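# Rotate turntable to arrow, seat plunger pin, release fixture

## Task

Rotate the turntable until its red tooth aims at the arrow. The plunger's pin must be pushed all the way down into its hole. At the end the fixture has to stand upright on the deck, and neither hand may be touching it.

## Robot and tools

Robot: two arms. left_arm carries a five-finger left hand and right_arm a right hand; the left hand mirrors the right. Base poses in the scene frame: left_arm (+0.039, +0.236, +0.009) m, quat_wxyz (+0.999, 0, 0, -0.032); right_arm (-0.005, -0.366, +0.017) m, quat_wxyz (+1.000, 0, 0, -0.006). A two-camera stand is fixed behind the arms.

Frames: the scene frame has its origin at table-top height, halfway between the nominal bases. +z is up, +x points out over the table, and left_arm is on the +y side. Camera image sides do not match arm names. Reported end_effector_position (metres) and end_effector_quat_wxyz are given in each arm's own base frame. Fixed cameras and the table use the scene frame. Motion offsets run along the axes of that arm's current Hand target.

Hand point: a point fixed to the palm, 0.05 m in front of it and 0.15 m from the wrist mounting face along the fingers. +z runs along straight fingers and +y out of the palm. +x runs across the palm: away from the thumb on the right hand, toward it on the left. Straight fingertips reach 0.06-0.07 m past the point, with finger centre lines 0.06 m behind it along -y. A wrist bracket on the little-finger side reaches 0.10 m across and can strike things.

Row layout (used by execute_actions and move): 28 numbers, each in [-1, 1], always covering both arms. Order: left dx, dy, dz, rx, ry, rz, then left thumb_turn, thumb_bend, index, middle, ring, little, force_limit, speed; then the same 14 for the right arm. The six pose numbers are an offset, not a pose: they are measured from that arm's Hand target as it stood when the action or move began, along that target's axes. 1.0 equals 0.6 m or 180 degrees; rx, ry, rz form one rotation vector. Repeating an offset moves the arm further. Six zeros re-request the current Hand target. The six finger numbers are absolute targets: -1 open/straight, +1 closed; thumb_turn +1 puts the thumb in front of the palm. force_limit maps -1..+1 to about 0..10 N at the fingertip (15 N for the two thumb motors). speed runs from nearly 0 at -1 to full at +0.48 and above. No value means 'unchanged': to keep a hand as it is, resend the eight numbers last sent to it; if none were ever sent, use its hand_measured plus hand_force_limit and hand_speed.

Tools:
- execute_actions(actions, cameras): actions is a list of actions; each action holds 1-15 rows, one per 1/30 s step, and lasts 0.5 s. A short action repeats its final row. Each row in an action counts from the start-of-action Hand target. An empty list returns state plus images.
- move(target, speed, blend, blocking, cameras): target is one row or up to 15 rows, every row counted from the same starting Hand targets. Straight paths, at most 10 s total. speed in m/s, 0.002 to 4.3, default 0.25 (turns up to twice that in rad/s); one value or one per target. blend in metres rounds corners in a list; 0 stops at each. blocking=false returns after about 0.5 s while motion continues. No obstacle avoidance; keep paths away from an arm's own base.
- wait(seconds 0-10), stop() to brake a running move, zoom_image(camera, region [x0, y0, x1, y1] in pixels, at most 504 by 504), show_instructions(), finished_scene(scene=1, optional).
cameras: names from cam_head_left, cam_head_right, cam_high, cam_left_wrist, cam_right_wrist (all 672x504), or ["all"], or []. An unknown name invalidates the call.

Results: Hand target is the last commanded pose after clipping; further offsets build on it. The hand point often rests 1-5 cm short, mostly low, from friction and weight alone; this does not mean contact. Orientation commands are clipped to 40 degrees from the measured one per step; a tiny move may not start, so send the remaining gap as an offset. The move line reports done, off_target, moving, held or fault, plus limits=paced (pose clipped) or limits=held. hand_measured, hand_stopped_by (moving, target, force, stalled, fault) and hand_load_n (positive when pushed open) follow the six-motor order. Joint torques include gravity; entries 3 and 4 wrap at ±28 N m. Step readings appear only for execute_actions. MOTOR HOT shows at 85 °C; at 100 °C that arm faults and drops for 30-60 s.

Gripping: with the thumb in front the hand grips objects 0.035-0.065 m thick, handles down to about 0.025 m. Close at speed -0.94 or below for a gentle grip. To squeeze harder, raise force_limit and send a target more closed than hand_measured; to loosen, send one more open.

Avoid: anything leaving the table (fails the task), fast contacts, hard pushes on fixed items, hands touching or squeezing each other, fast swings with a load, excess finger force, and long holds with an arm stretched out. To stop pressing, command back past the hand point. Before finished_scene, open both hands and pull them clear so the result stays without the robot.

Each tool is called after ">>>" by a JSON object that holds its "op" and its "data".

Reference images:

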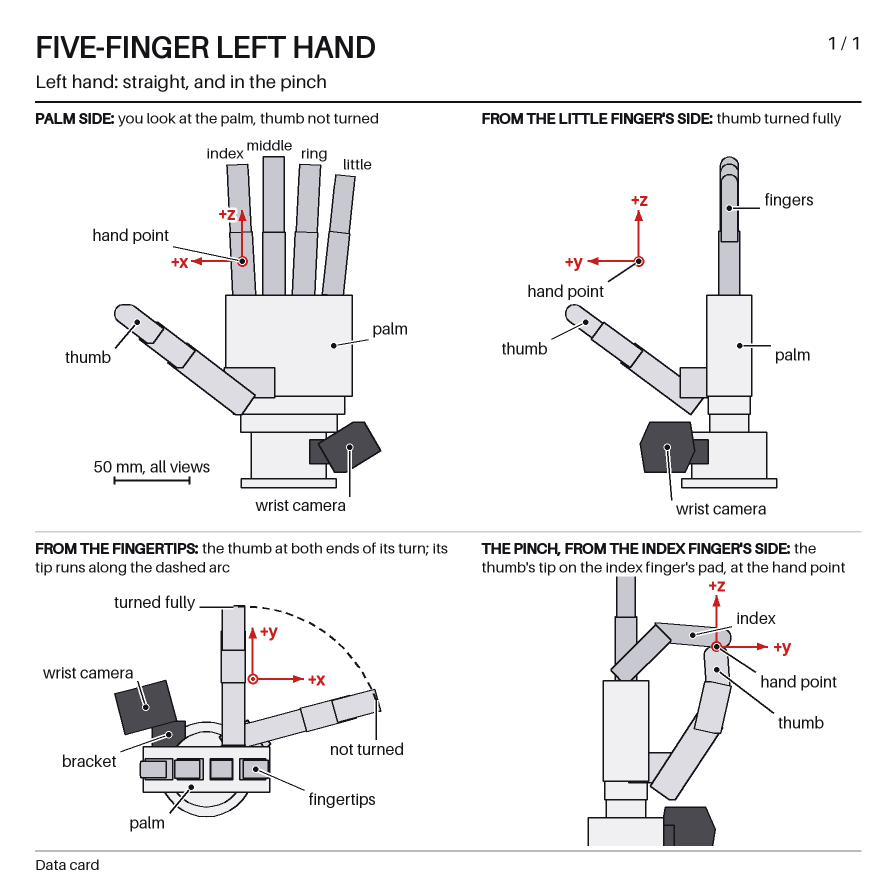

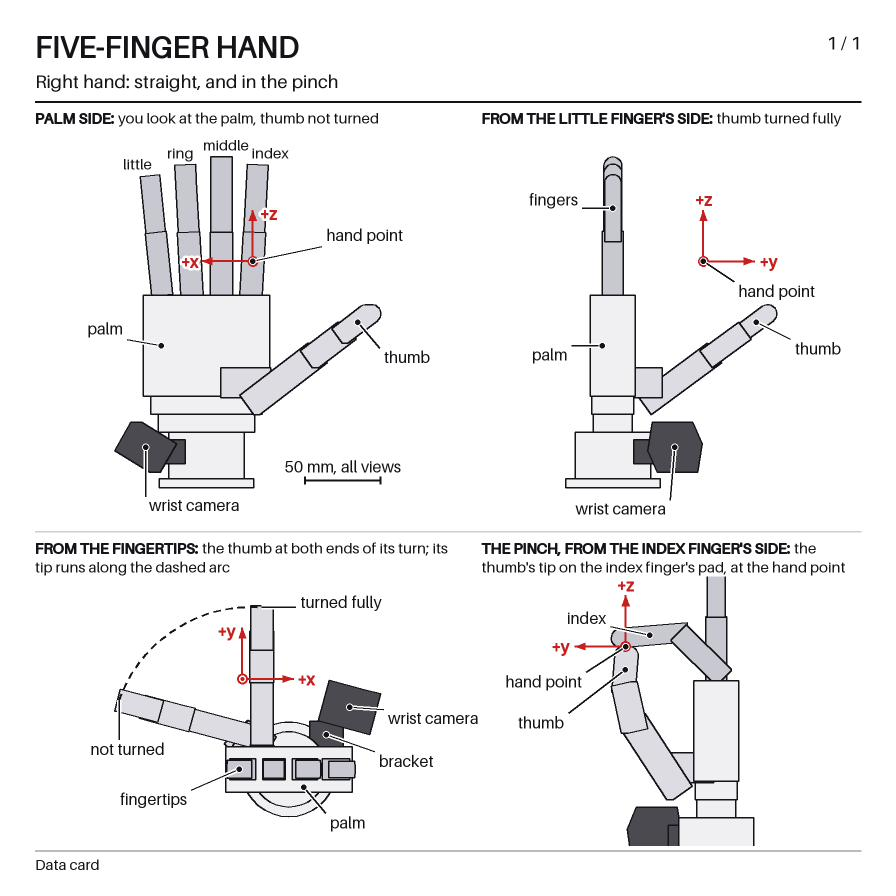

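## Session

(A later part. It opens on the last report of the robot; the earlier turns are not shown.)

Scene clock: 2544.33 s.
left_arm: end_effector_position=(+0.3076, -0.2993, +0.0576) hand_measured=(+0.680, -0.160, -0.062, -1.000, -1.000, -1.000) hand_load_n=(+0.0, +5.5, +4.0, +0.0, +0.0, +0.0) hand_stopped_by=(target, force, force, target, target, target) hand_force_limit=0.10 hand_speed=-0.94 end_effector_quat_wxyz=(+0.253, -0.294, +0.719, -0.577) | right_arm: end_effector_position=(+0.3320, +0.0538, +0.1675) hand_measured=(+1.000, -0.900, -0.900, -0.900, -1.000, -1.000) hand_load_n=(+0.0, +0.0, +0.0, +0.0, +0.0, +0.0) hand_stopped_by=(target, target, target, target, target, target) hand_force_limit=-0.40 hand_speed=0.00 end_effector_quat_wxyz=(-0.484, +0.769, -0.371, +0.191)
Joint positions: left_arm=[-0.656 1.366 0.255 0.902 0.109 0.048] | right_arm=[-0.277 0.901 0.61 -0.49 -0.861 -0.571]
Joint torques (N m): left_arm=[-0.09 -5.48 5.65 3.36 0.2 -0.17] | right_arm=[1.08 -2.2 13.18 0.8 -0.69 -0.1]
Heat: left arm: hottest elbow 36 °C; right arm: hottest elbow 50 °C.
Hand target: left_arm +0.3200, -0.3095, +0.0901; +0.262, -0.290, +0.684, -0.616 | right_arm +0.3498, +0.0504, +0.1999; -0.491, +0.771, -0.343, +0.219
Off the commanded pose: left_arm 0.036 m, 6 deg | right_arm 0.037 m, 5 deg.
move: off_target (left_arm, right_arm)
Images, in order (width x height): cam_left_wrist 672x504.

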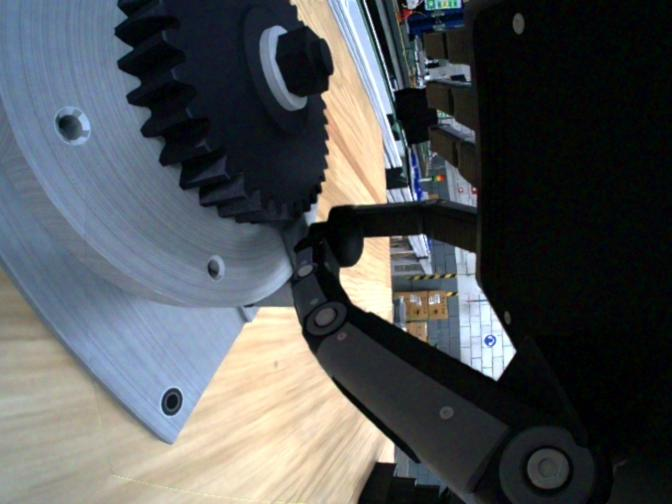

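>>> {"op": "move", "data": {"target": [0,-0.02,0.0,0.0,0,0,0.68,0.32,0.42,-1,-1,-1,0.2,-0.94,0,0,0,0,0,0,1,-0.9,-0.9,-0.9,-1,-1,-0.4,0], "speed": 0.03, "cameras": ["cam_left_wrist"]}}

>>> {"op": "zoom_image", "data": {"camera": "cam_left_wrist", "region": [220, 150, 420, 300]}}

Scene clock: 2552.70 s.
left_arm: end_effector_position=(+0.3074, -0.2991, +0.0586) hand_measured=(+0.680, -0.146, -0.054, -1.000, -1.000, -1.000) hand_load_n=(+0.0, +8.0, +9.5, +0.0, -0.5, +0.0) hand_stopped_by=(target, force, force, target, target, target) hand_force_limit=0.20 hand_speed=-0.94 end_effector_quat_wxyz=(+0.253, -0.294, +0.719, -0.577) | right_arm: end_effector_position=(+0.3320, +0.0538, +0.1675) hand_measured=(+1.000, -0.900, -0.900, -0.900, -1.000, -1.000) hand_load_n=(+0.0, +0.0, +0.0, +0.0, +0.0, +0.0) hand_stopped_by=(target, target, target, target, target, target) hand_force_limit=-0.40 hand_speed=0.00 end_effector_quat_wxyz=(-0.484, +0.769, -0.371, +0.191)
Joint positions: left_arm=[-0.656 1.36 0.255 0.896 0.109 0.048] | right_arm=[-0.277 0.901 0.61 -0.49 -0.861 -0.571]
Joint torques (N m): left_arm=[-0.15 -9.17 6.57 1.36 0.16 -0.18] | right_arm=[1.03 -2.14 13.18 0.79 -0.69 -0.1]
Heat: left arm: hottest elbow 35 °C; right arm: hottest elbow 50 °C.
Hand target: left_arm +0.3209, -0.3104, +0.1020; +0.262, -0.290, +0.684, -0.616 | right_arm +0.3498, +0.0504, +0.1999; -0.491, +0.771, -0.343, +0.219
Off the commanded pose: left_arm 0.047 m, 6 deg | right_arm 0.037 m, 5 deg.
move: off_target (left_arm, right_arm)
Images, in order (width x height): cam_left_wrist 672x504.

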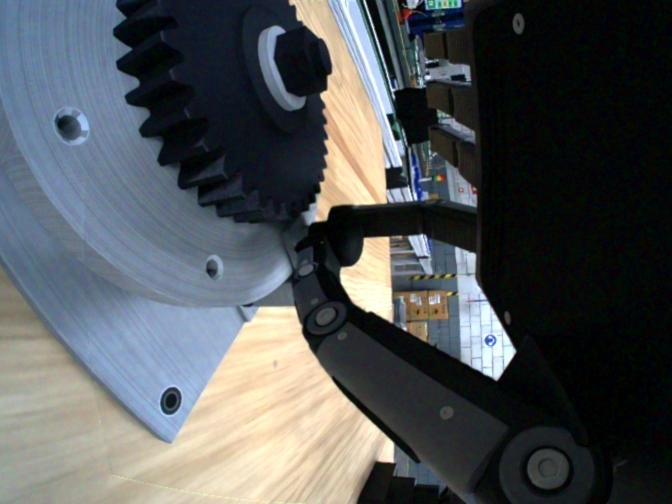

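Scaled by 2.520 from the camera's 672x504 image, which has a finer 960x720 frame.

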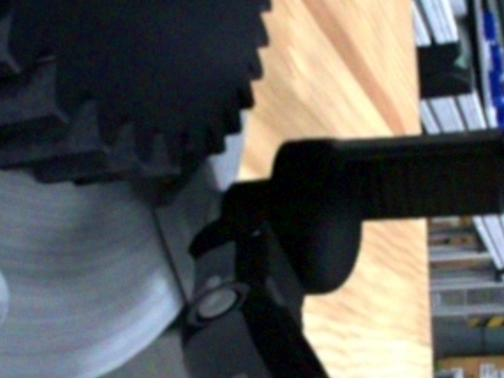

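>>> {"op": "move", "data": {"target": [0,-0.02,0.0,0.0,0,0,0.68,0.32,0.42,-1,-1,-1,0.2,-0.94,0,0,0,0,0,0,1,-0.9,-0.9,-0.9,-1,-1,-0.4,0], "speed": 0.03, "cameras": ["cam_left_wrist","cam_head_left"]}}

>>> {"op": "zoom_image", "data": {"camera": "cam_left_wrist", "region": [220, 150, 420, 300]}}

Scene clock: 2561.87 s.
left_arm: end_effector_position=(+0.3035, -0.2962, +0.0594) hand_measured=(+0.680, -0.146, -0.054, -1.000, -1.000, -1.000) hand_load_n=(-0.5, +8.0, +13.5, +0.0, +0.0, +0.0) hand_stopped_by=(target, force, force, target, target, target) hand_force_limit=0.20 hand_speed=-0.94 end_effector_quat_wxyz=(+0.249, -0.298, +0.725, -0.568) | right_arm: end_effector_position=(+0.3320, +0.0538, +0.1675) hand_measured=(+1.000, -0.900, -0.900, -0.900, -1.000, -1.000) hand_load_n=(+0.0, +0.0, +0.0, +0.0, +0.0, +0.0) hand_stopped_by=(target, target, target, target, target, target) hand_force_limit=-0.40 hand_speed=0.00 end_effector_quat_wxyz=(-0.484, +0.769, -0.371, +0.191)
Joint positions: left_arm=[-0.656 1.317 0.255 0.828 0.109 0.048] | right_arm=[-0.277 0.901 0.61 -0.49 -0.861 -0.571]
Joint torques (N m): left_arm=[-0.15 -9.7 7.86 1.42 0.16 -0.18] | right_arm=[1.14 -2.2 13.18 0.79 -0.69 -0.11]
Heat: left arm: hottest elbow 35 °C; right arm: hottest elbow 50 °C.
Hand target: left_arm +0.3218, -0.3112, +0.1140; +0.262, -0.290, +0.684, -0.616 | right_arm +0.3498, +0.0504, +0.1999; -0.491, +0.771, -0.343, +0.219
Off the commanded pose: left_arm 0.059 m, 7 deg | right_arm 0.037 m, 5 deg.
move: off_target (left_arm, right_arm)
Images, in order (width x height): cam_head_left 672x504, cam_left_wrist 672x504.

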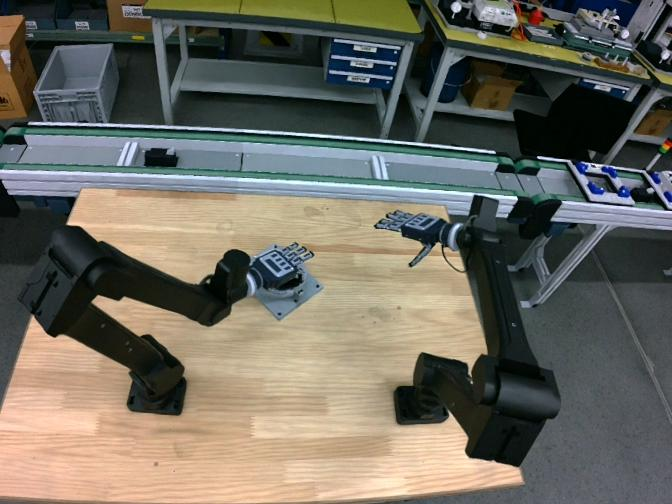

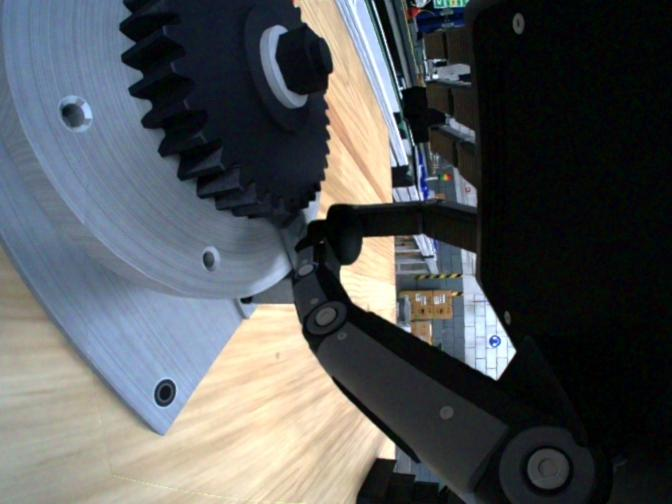

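Scaled by 2.520 from the camera's 672x504 image, which has a finer 960x720 frame.

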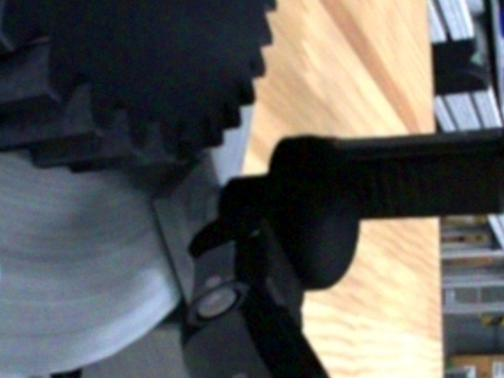

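>>> {"op": "zoom_image", "data": {"camera": "cam_head_left", "region": [230, 230, 340, 330]}}

Scaled by 4.582 from the camera's 672x504 image, which has a finer 960x720 frame.

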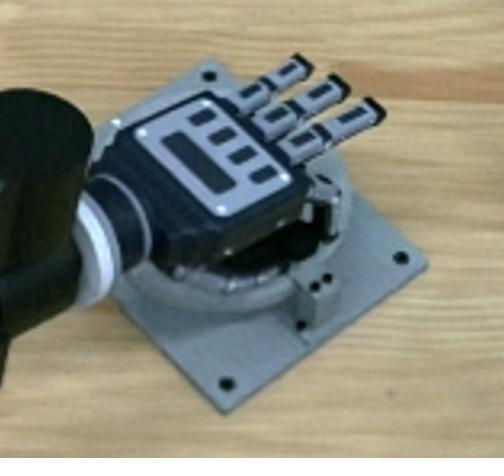

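>>> {"op": "move", "data": {"target": [[0,0.033,0.0035,0,0,0,0.68,0.32,0.42,-1,-1,-1,0.2,-0.94,-0.229,0.055,-0.118,-0.1946,-0.0127,-0.0112,1,-0.9,-0.9,-0.9,-1,-1,-0.4,0],[0,0.033,0.0035,0,0,0,0.68,0.32,0.42,-1,-1,-1,0.2,-0.94,-0.353,0.109,0.077,-0.1946,-0.0127,-0.0112,1,-0.5,-1,1,1,1,-0.4,0]], "speed": 0.15, "cameras": ["all"]}}

>>> {"op": "zoom_image", "data": {"camera": "cam_head_left", "region": [230, 220, 370, 330]}}

>>> {"op": "zoom_image", "data": {"camera": "cam_right_wrist", "region": [200, 100, 560, 400]}}

Scene clock: 2691.27 s.
left_arm: end_effector_position=(+0.3054, -0.2972, +0.0592) hand_measured=(+0.680, -0.146, -0.054, -1.000, -1.000, -1.000) hand_load_n=(+0.5, +9.0, +5.5, +0.0, +0.0, +0.0) hand_stopped_by=(target, force, force, target, target, target) hand_force_limit=0.20 hand_speed=-0.94 end_effector_quat_wxyz=(+0.249, -0.293, +0.721, -0.576) | right_arm: end_effector_position=(+0.2168, +0.2080, +0.1162) hand_measured=(+1.000, -0.500, -1.000, +0.654, +1.000, +1.000) hand_load_n=(+0.5, +2.0, +0.0, +2.5, +0.0, +0.0) hand_stopped_by=(target, target, target, force, target, target) hand_force_limit=-0.40 hand_speed=0.00 end_effector_quat_wxyz=(-0.222, +0.895, -0.376, +0.094)
Joint positions: left_arm=[-0.649 1.344 0.252 0.878 0.125 0.048] | right_arm=[0.65 0.964 0.702 -0.826 -0.057 -0.111]
Joint torques (N m): left_arm=[-0.21 -4.84 6.68 3.37 0.06 -0.17] | right_arm=[2.02 -3.19 7.54 1.94 0.17 0.11]
Heat: left arm: hottest elbow 37 °C; right arm: hottest elbow 51 °C.
Hand target: left_arm +0.3218, -0.3113, +0.0941; +0.262, -0.290, +0.684, -0.616 | right_arm +0.2187, +0.2172, +0.1210; -0.239, +0.892, -0.370, +0.099
Off the commanded pose: left_arm 0.041 m, 6 deg | right_arm 0.011 m, 2 deg.
move: off_target (left_arm, right_arm); target 2's new numbers were sent with right_arm's hand 0.011 m and 2 deg from that target

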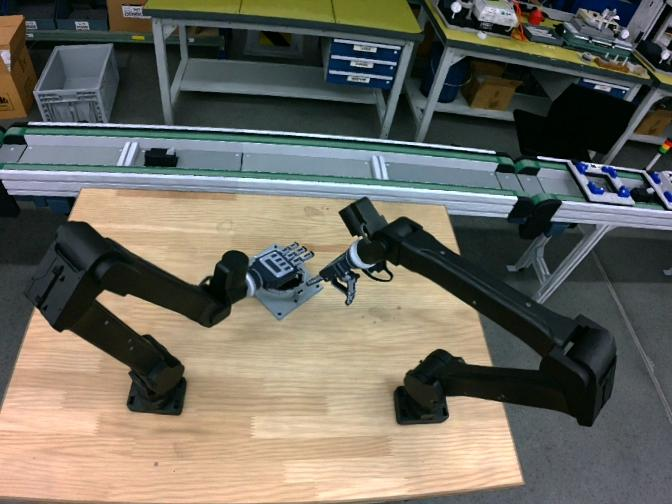

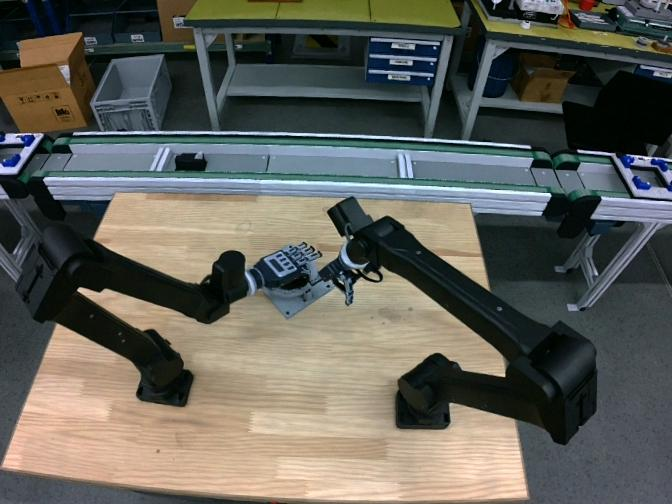

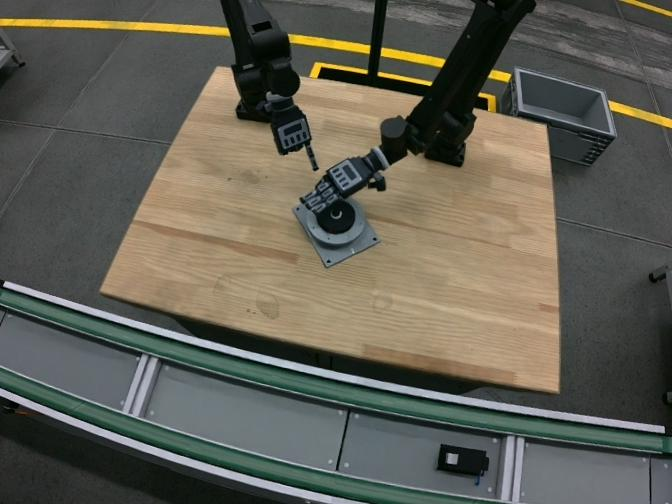

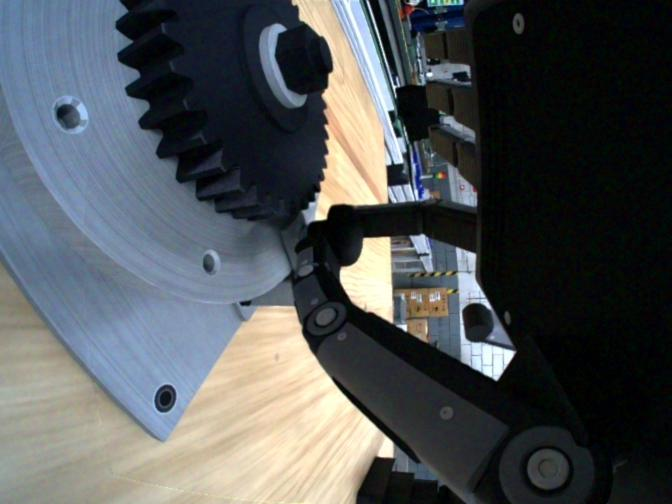

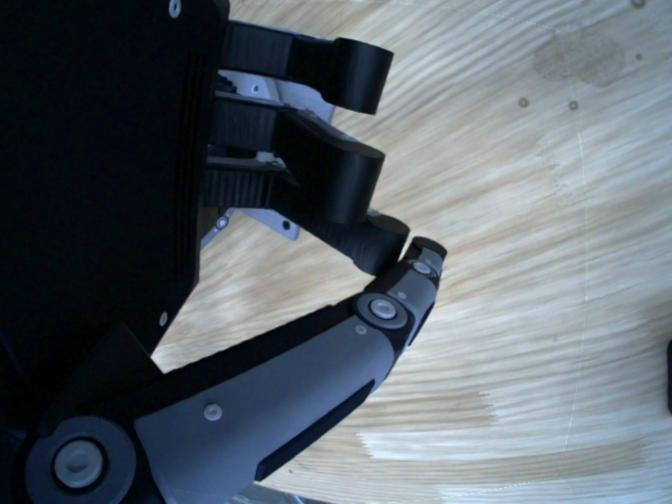

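Scaled by 3.600 from the camera's 672x504 image, which has a finer 960x720 frame.

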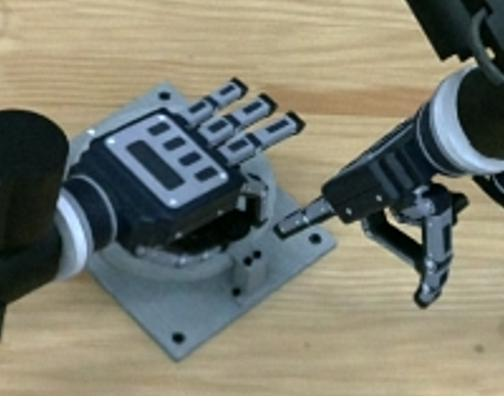

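Scaled by 1.400 from the camera's 672x504 image, which has a finer 960x720 frame.

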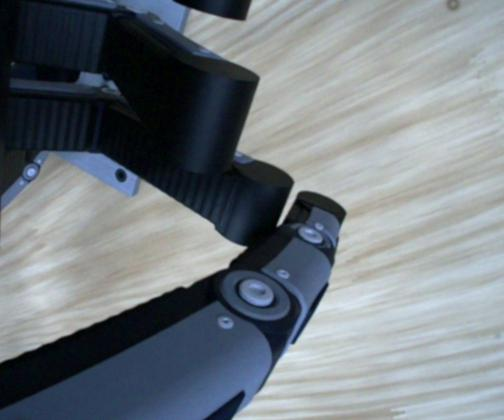

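>>> {"op": "move", "data": {"target": [0,0,0,0,0,0,0.68,0.32,0.42,-1,-1,-1,0.2,-0.94,-0.0047,-0.0082,0.0567,0,0,0,1,-0.5,-1,1,1,1,-0.4,0], "speed": 0.06, "cameras": ["cam_head_left","cam_head_right","cam_high","cam_left_wrist"]}}

>>> {"op": "zoom_image", "data": {"camera": "cam_head_left", "region": [270, 250, 340, 310]}}

>>> {"op": "zoom_image", "data": {"camera": "cam_head_right", "region": [270, 250, 340, 310]}}

Scene clock: 2732.03 s.
left_arm: end_effector_position=(+0.3054, -0.2972, +0.0592) hand_measured=(+0.680, -0.146, -0.054, -1.000, -1.000, -1.000) hand_load_n=(+0.5, +9.5, +5.5, +0.0, +0.0, +0.0) hand_stopped_by=(target, force, force, target, target, target) hand_force_limit=0.20 hand_speed=-0.94 end_effector_quat_wxyz=(+0.249, -0.293, +0.721, -0.576) | right_arm: end_effector_position=(+0.2319, +0.2229, +0.0909) hand_measured=(+1.000, -0.500, -1.000, +0.654, +1.000, +1.000) hand_load_n=(+0.5, +2.0, +0.0, +2.0, +0.0, +0.0) hand_stopped_by=(target, target, target, force, target, target) hand_force_limit=-0.40 hand_speed=0.00 end_effector_quat_wxyz=(-0.224, +0.895, -0.373, +0.097)
Joint positions: left_arm=[-0.649 1.344 0.252 0.878 0.125 0.048] | right_arm=[0.662 1.053 0.686 -0.713 -0.049 -0.106]
Joint torques (N m): left_arm=[-0.15 -4.84 6.67 3.37 0.06 -0.17] | right_arm=[2.37 -3.66 7.24 1.96 0.2 0.11]
Heat: left arm: hottest elbow 37 °C; right arm: hottest elbow 48 °C.
Hand target: left_arm +0.3218, -0.3113, +0.0941; +0.262, -0.290, +0.684, -0.616 | right_arm +0.2317, +0.2343, +0.0940; -0.239, +0.892, -0.370, +0.099
Off the commanded pose: left_arm 0.041 m, 6 deg | right_arm 0.012 m, 2 deg.
move: off_target (left_arm, right_arm)
Images, in order (width x height): cam_head_left 672x504, cam_head_right 672x504, cam_high 672x504, cam_left_wrist 672x504.

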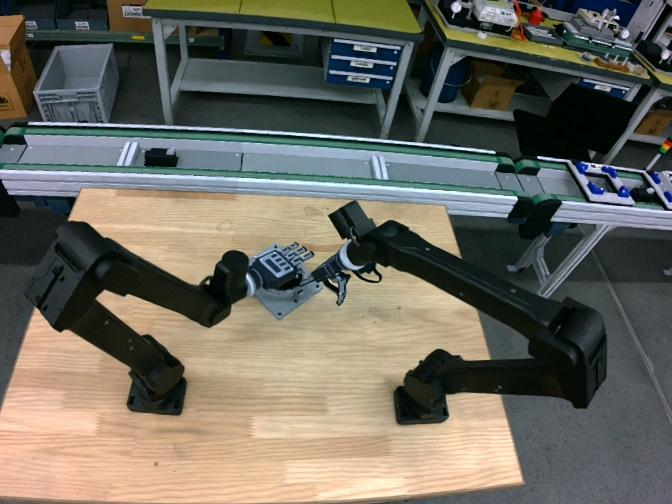

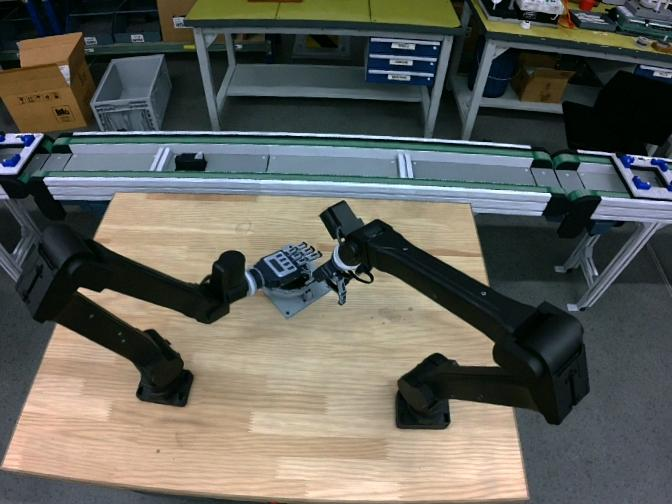

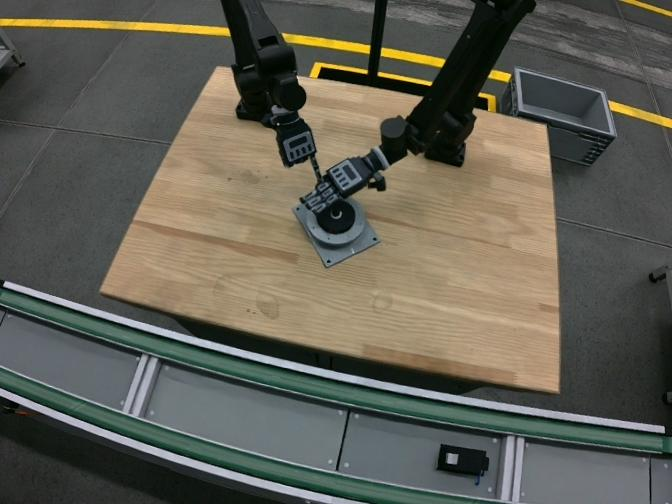

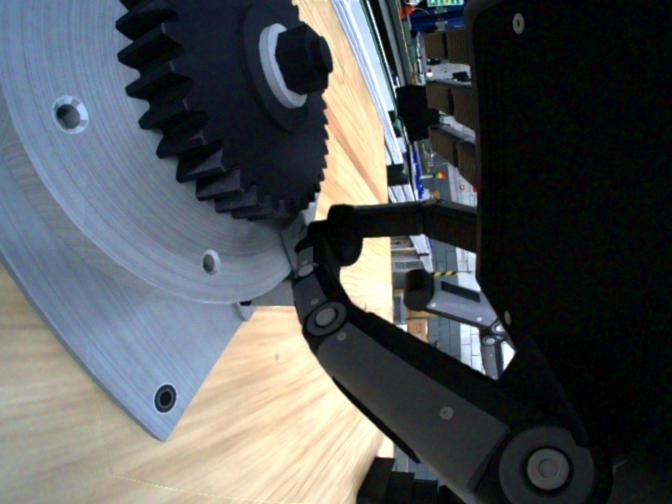

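Scaled by 7.200 from the camera's 672x504 image, which has a finer 960x720 frame.

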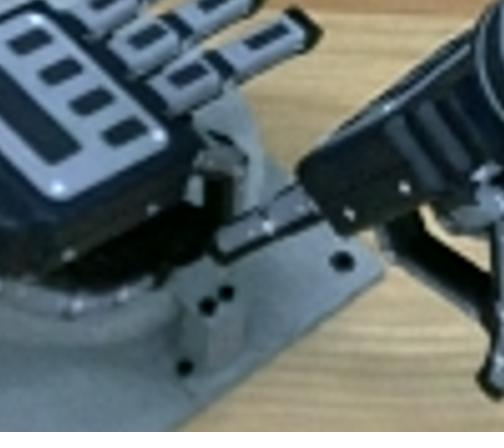

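Scaled by 7.200 from the camera's 672x504 image, which has a finer 960x720 frame.

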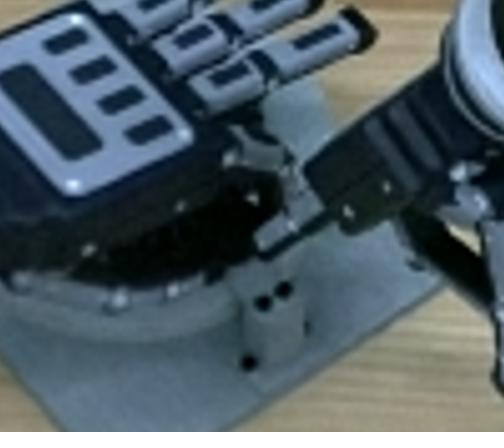

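>>> {"op": "execute_actions", "data": {"actions": []}}

Scene clock: 2777.67 s.
left_arm: end_effector_position=(+0.3054, -0.2972, +0.0592) hand_measured=(+0.680, -0.146, -0.054, -1.000, -1.000, -1.000) hand_load_n=(+0.5, +9.0, +5.5, +0.0, +0.0, +0.0) hand_stopped_by=(target, force, force, target, target, target) hand_force_limit=0.20 hand_speed=-0.94 end_effector_quat_wxyz=(+0.249, -0.293, +0.721, -0.576) | right_arm: end_effector_position=(+0.2319, +0.2229, +0.0909) hand_measured=(+1.000, -0.500, -1.000, +0.654, +1.000, +1.000) hand_load_n=(+0.5, +2.0, +0.0, +2.0, +0.0, +0.0) hand_stopped_by=(target, target, target, force, target, target) hand_force_limit=-0.40 hand_speed=0.00 end_effector_quat_wxyz=(-0.224, +0.895, -0.373, +0.097)
Joint positions: left_arm=[-0.649 1.344 0.252 0.878 0.125 0.048] | right_arm=[0.662 1.053 0.686 -0.713 -0.049 -0.106]
Joint velocities: within noise
Joint torques (N m): left_arm=[-0.26 -4.84 6.67 3.38 0.06 -0.17] | right_arm=[2.43 -3.72 7.23 1.95 0.2 0.11]
Heat: left arm: hottest elbow 36 °C; right arm: hottest elbow 45 °C.
Hand target: left_arm +0.3218, -0.3113, +0.0941; +0.262, -0.290, +0.684, -0.616 | right_arm +0.2317, +0.2343, +0.0940; -0.239, +0.892, -0.370, +0.099
Off the commanded pose: left_arm 0.041 m, 6 deg | right_arm 0.012 m, 2 deg.

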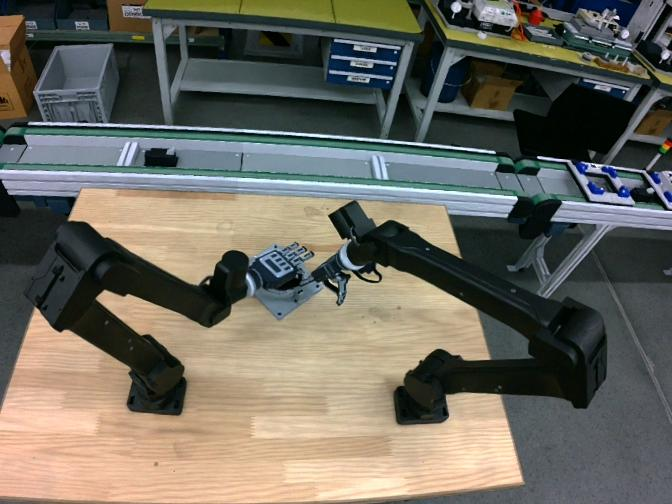

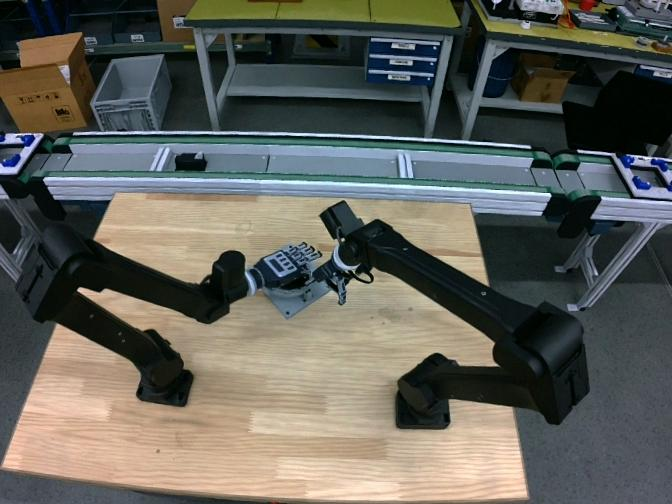

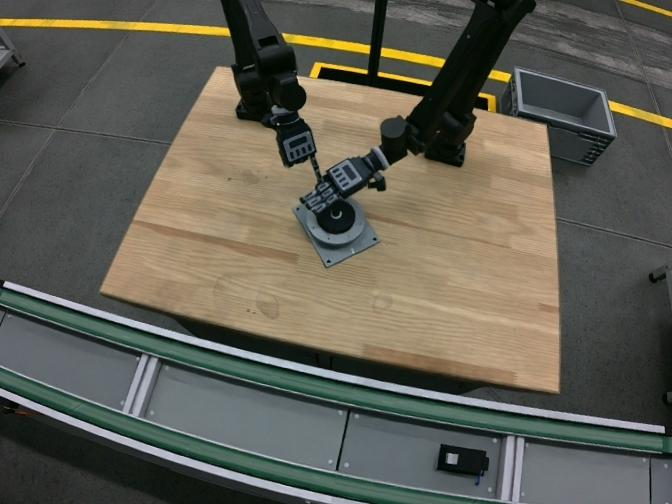

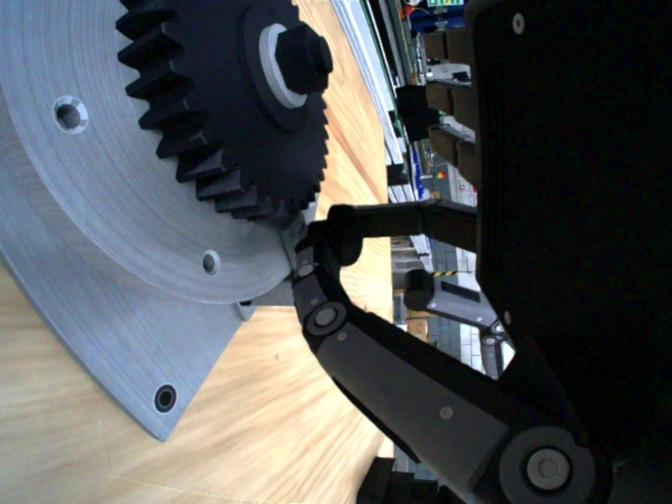

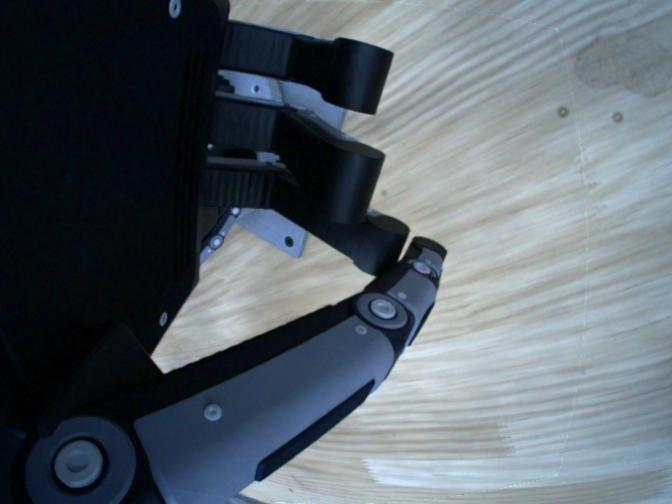

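>>> {"op": "move", "data": {"target": [0,0,0,0,0,0,0.68,0.32,0.42,-1,-1,-1,0.2,-0.94,0,0.00833,0.01443,0,0,0,1,-0.5,-1,1,1,1,-0.4,0], "speed": 0.03, "cameras": ["cam_head_left","cam_left_wrist","cam_head_right"]}}

>>> {"op": "zoom_image", "data": {"camera": "cam_head_left", "region": [270, 250, 340, 310]}}

>>> {"op": "zoom_image", "data": {"camera": "cam_left_wrist", "region": [220, 150, 420, 300]}}

Scene clock: 2789.70 s.
left_arm: end_effector_position=(+0.3054, -0.2972, +0.0592) hand_measured=(+0.680, -0.146, -0.054, -1.000, -1.000, -1.000) hand_load_n=(+0.5, +9.0, +6.0, +0.0, +0.0, +0.0) hand_stopped_by=(target, force, force, target, target, target) hand_force_limit=0.20 hand_speed=-0.94 end_effector_quat_wxyz=(+0.249, -0.293, +0.721, -0.576) | right_arm: end_effector_position=(+0.2319, +0.2229, +0.0820) hand_measured=(+1.000, -0.500, -1.000, +0.654, +1.000, +1.000) hand_load_n=(+0.0, +2.0, +0.0, +2.5, +0.0, +0.0) hand_stopped_by=(target, target, target, force, target, target) hand_force_limit=-0.40 hand_speed=0.00 end_effector_quat_wxyz=(-0.225, +0.895, -0.373, +0.098)
Joint positions: left_arm=[-0.649 1.344 0.252 0.878 0.125 0.048] | right_arm=[0.662 1.062 0.666 -0.681 -0.049 -0.106]
Joint torques (N m): left_arm=[-0.15 -4.89 6.68 3.37 0.06 -0.17] | right_arm=[2.37 -3.43 7.15 1.98 0.2 0.11]
Heat: left arm: hottest elbow 36 °C; right arm: hottest elbow 45 °C.
Hand target: left_arm +0.3218, -0.3113, +0.0941; +0.262, -0.290, +0.684, -0.616 | right_arm +0.2317, +0.2343, +0.0840; -0.239, +0.892, -0.370, +0.099
Off the commanded pose: left_arm 0.041 m, 6 deg | right_arm 0.012 m, 2 deg.
move: off_target (left_arm, right_arm)
Images, in order (width x height): cam_head_left 672x504, cam_head_right 672x504, cam_left_wrist 672x504.

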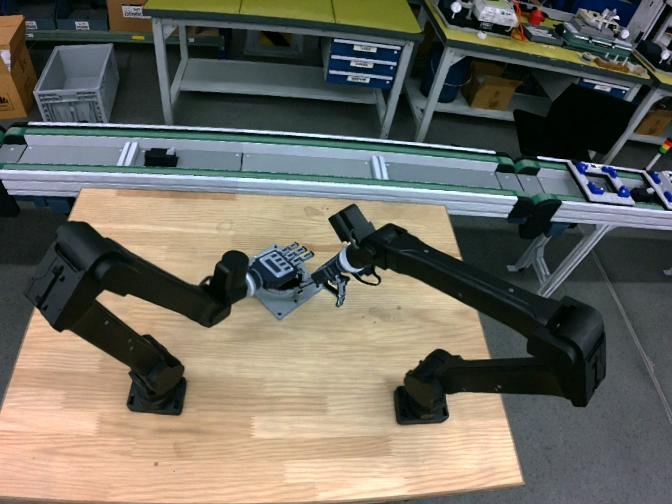

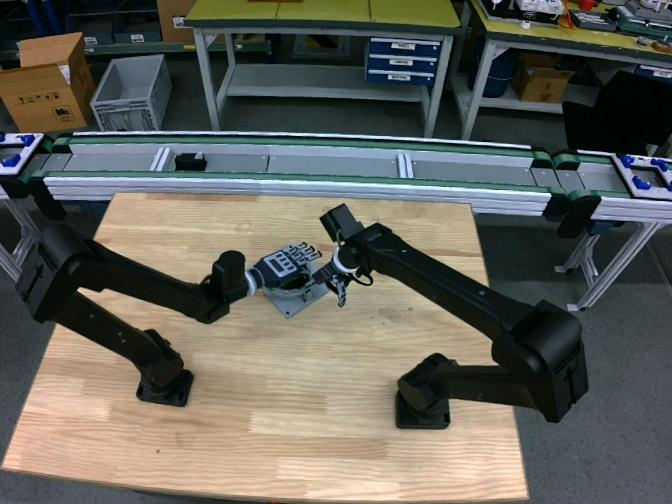

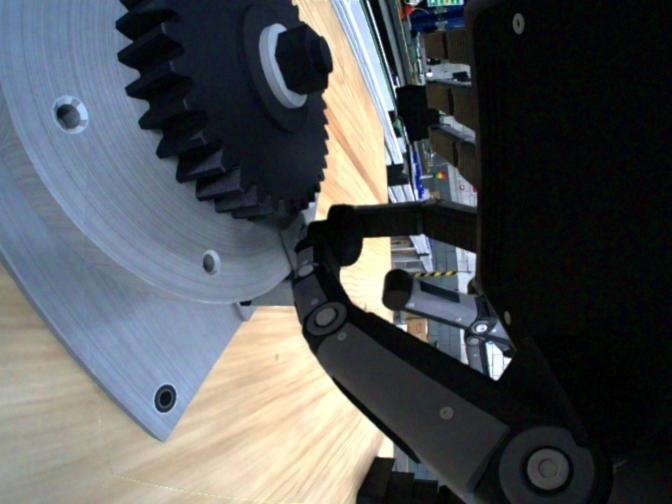

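Scaled by 7.200 from the camera's 672x504 image, which has a finer 960x720 frame.

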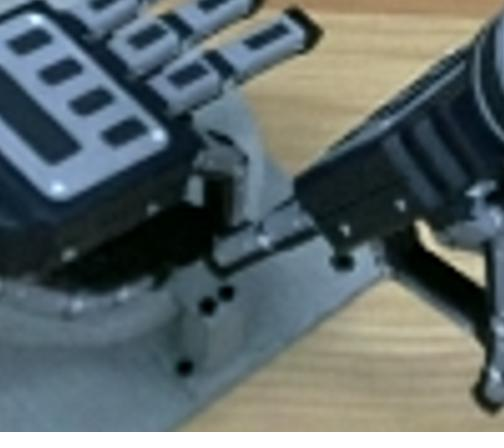

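Scaled by 2.520 from the camera's 672x504 image, which has a finer 960x720 frame.

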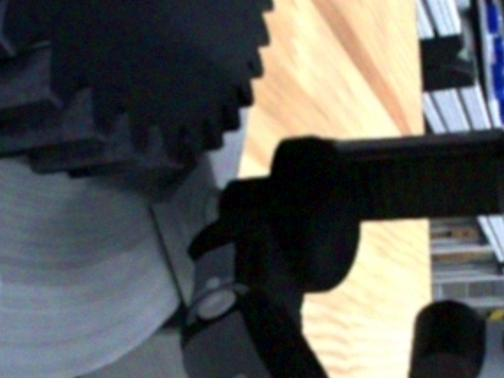

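>>> {"op": "wait", "data": {"seconds": 0, "cameras": ["all"]}}

>>> {"op": "zoom_image", "data": {"camera": "cam_high", "region": [290, 140, 390, 220]}}

>>> {"op": "zoom_image", "data": {"camera": "cam_left_wrist", "region": [260, 180, 500, 360]}}

>>> {"op": "zoom_image", "data": {"camera": "cam_head_right", "region": [275, 250, 345, 310]}}

>>> {"op": "zoom_image", "data": {"camera": "cam_right_wrist", "region": [120, 150, 420, 350]}}

Scene clock: 2820.33 s.
left_arm: end_effector_position=(+0.3054, -0.2972, +0.0592) hand_measured=(+0.680, -0.146, -0.054, -1.000, -1.000, -1.000) hand_load_n=(+0.5, +9.5, +5.5, +0.0, +0.0, +0.0) hand_stopped_by=(target, force, force, target, target, target) hand_force_limit=0.20 hand_speed=-0.94 end_effector_quat_wxyz=(+0.249, -0.293, +0.721, -0.576) | right_arm: end_effector_position=(+0.2319, +0.2229, +0.0820) hand_measured=(+1.000, -0.500, -1.000, +0.654, +1.000, +1.000) hand_load_n=(+0.5, +2.0, +0.0, +2.0, +0.0, +0.0) hand_stopped_by=(target, target, target, force, target, target) hand_force_limit=-0.40 hand_speed=0.00 end_effector_quat_wxyz=(-0.225, +0.895, -0.373, +0.098)
Joint positions: left_arm=[-0.649 1.344 0.252 0.878 0.125 0.048] | right_arm=[0.662 1.062 0.666 -0.681 -0.049 -0.106]
Joint torques (N m): left_arm=[-0.15 -4.89 6.68 3.37 0.07 -0.17] | right_arm=[2.43 -3.43 7.15 1.96 0.2 0.11]
Heat: left arm: hottest elbow 36 °C; right arm: hottest elbow 42 °C.
Hand target: left_arm +0.3218, -0.3113, +0.0941; +0.262, -0.290, +0.684, -0.616 | right_arm +0.2317, +0.2343, +0.0840; -0.239, +0.892, -0.370, +0.099
Off the commanded pose: left_arm 0.041 m, 6 deg | right_arm 0.012 m, 2 deg.

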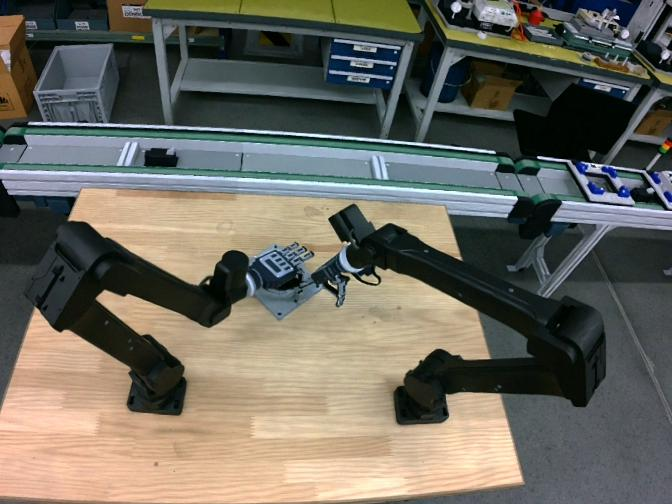

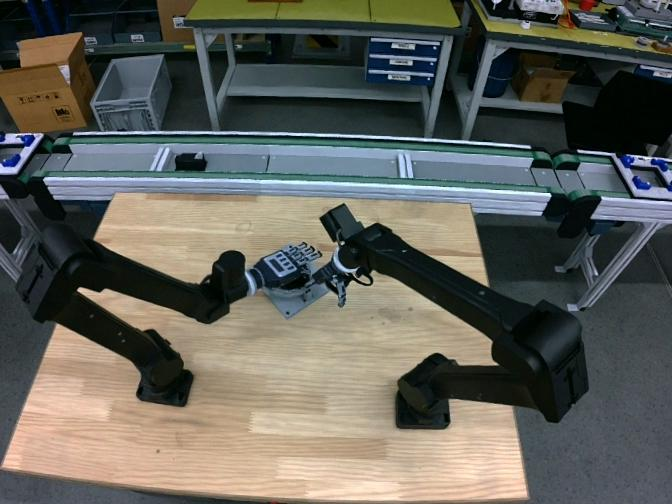

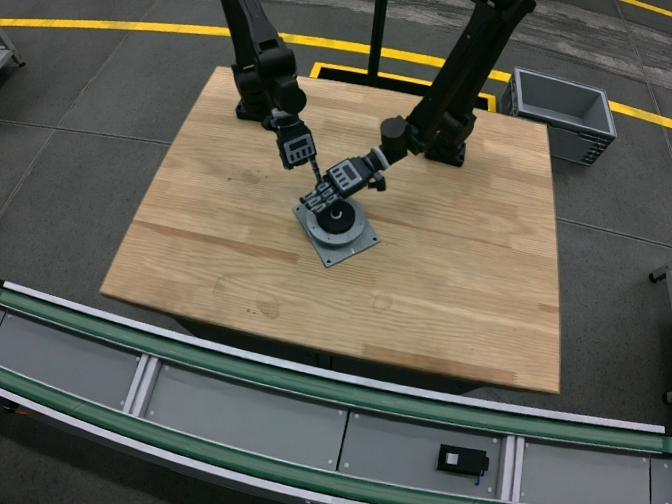

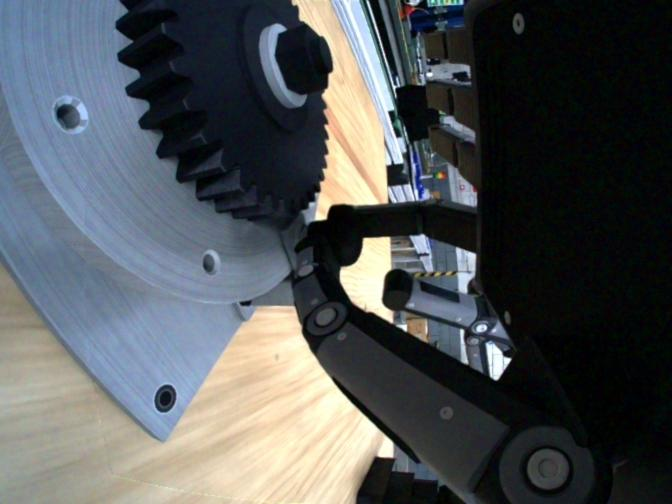

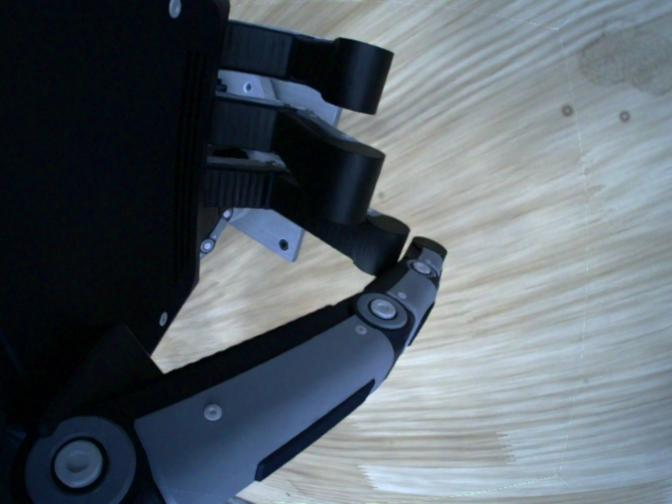

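Scaled by 5.040 from the camera's 672x504 image, which has a finer 960x720 frame.

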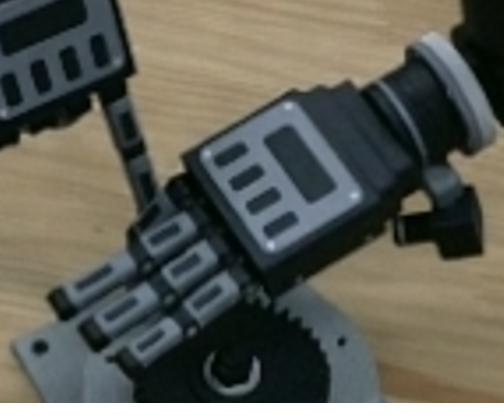

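Scaled by 2.100 from the camera's 672x504 image, which has a finer 960x720 frame.

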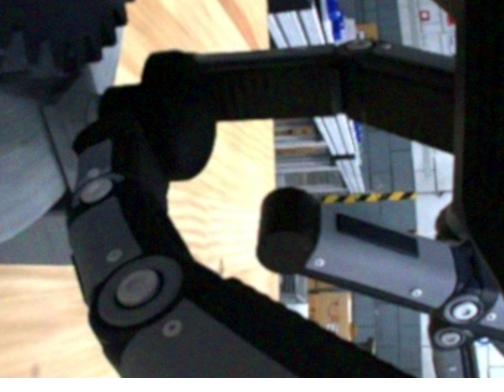

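Scaled by 7.200 from the camera's 672x504 image, which has a finer 960x720 frame.

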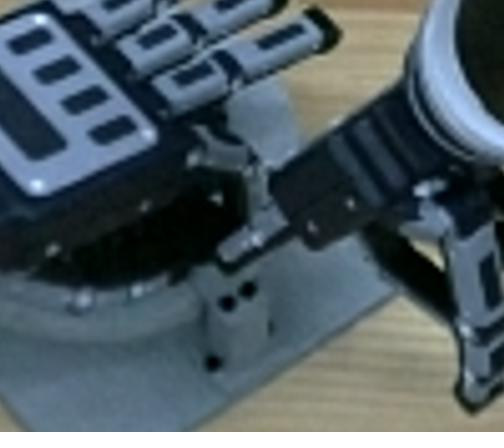

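Scaled by 1.680 from the camera's 672x504 image, which has a finer 960x720 frame.

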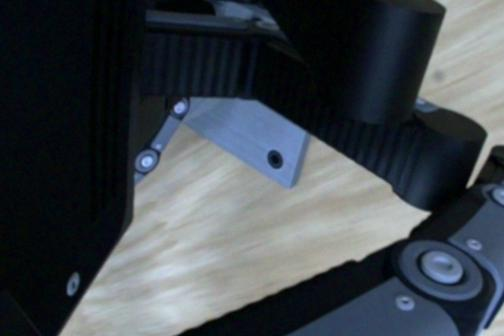

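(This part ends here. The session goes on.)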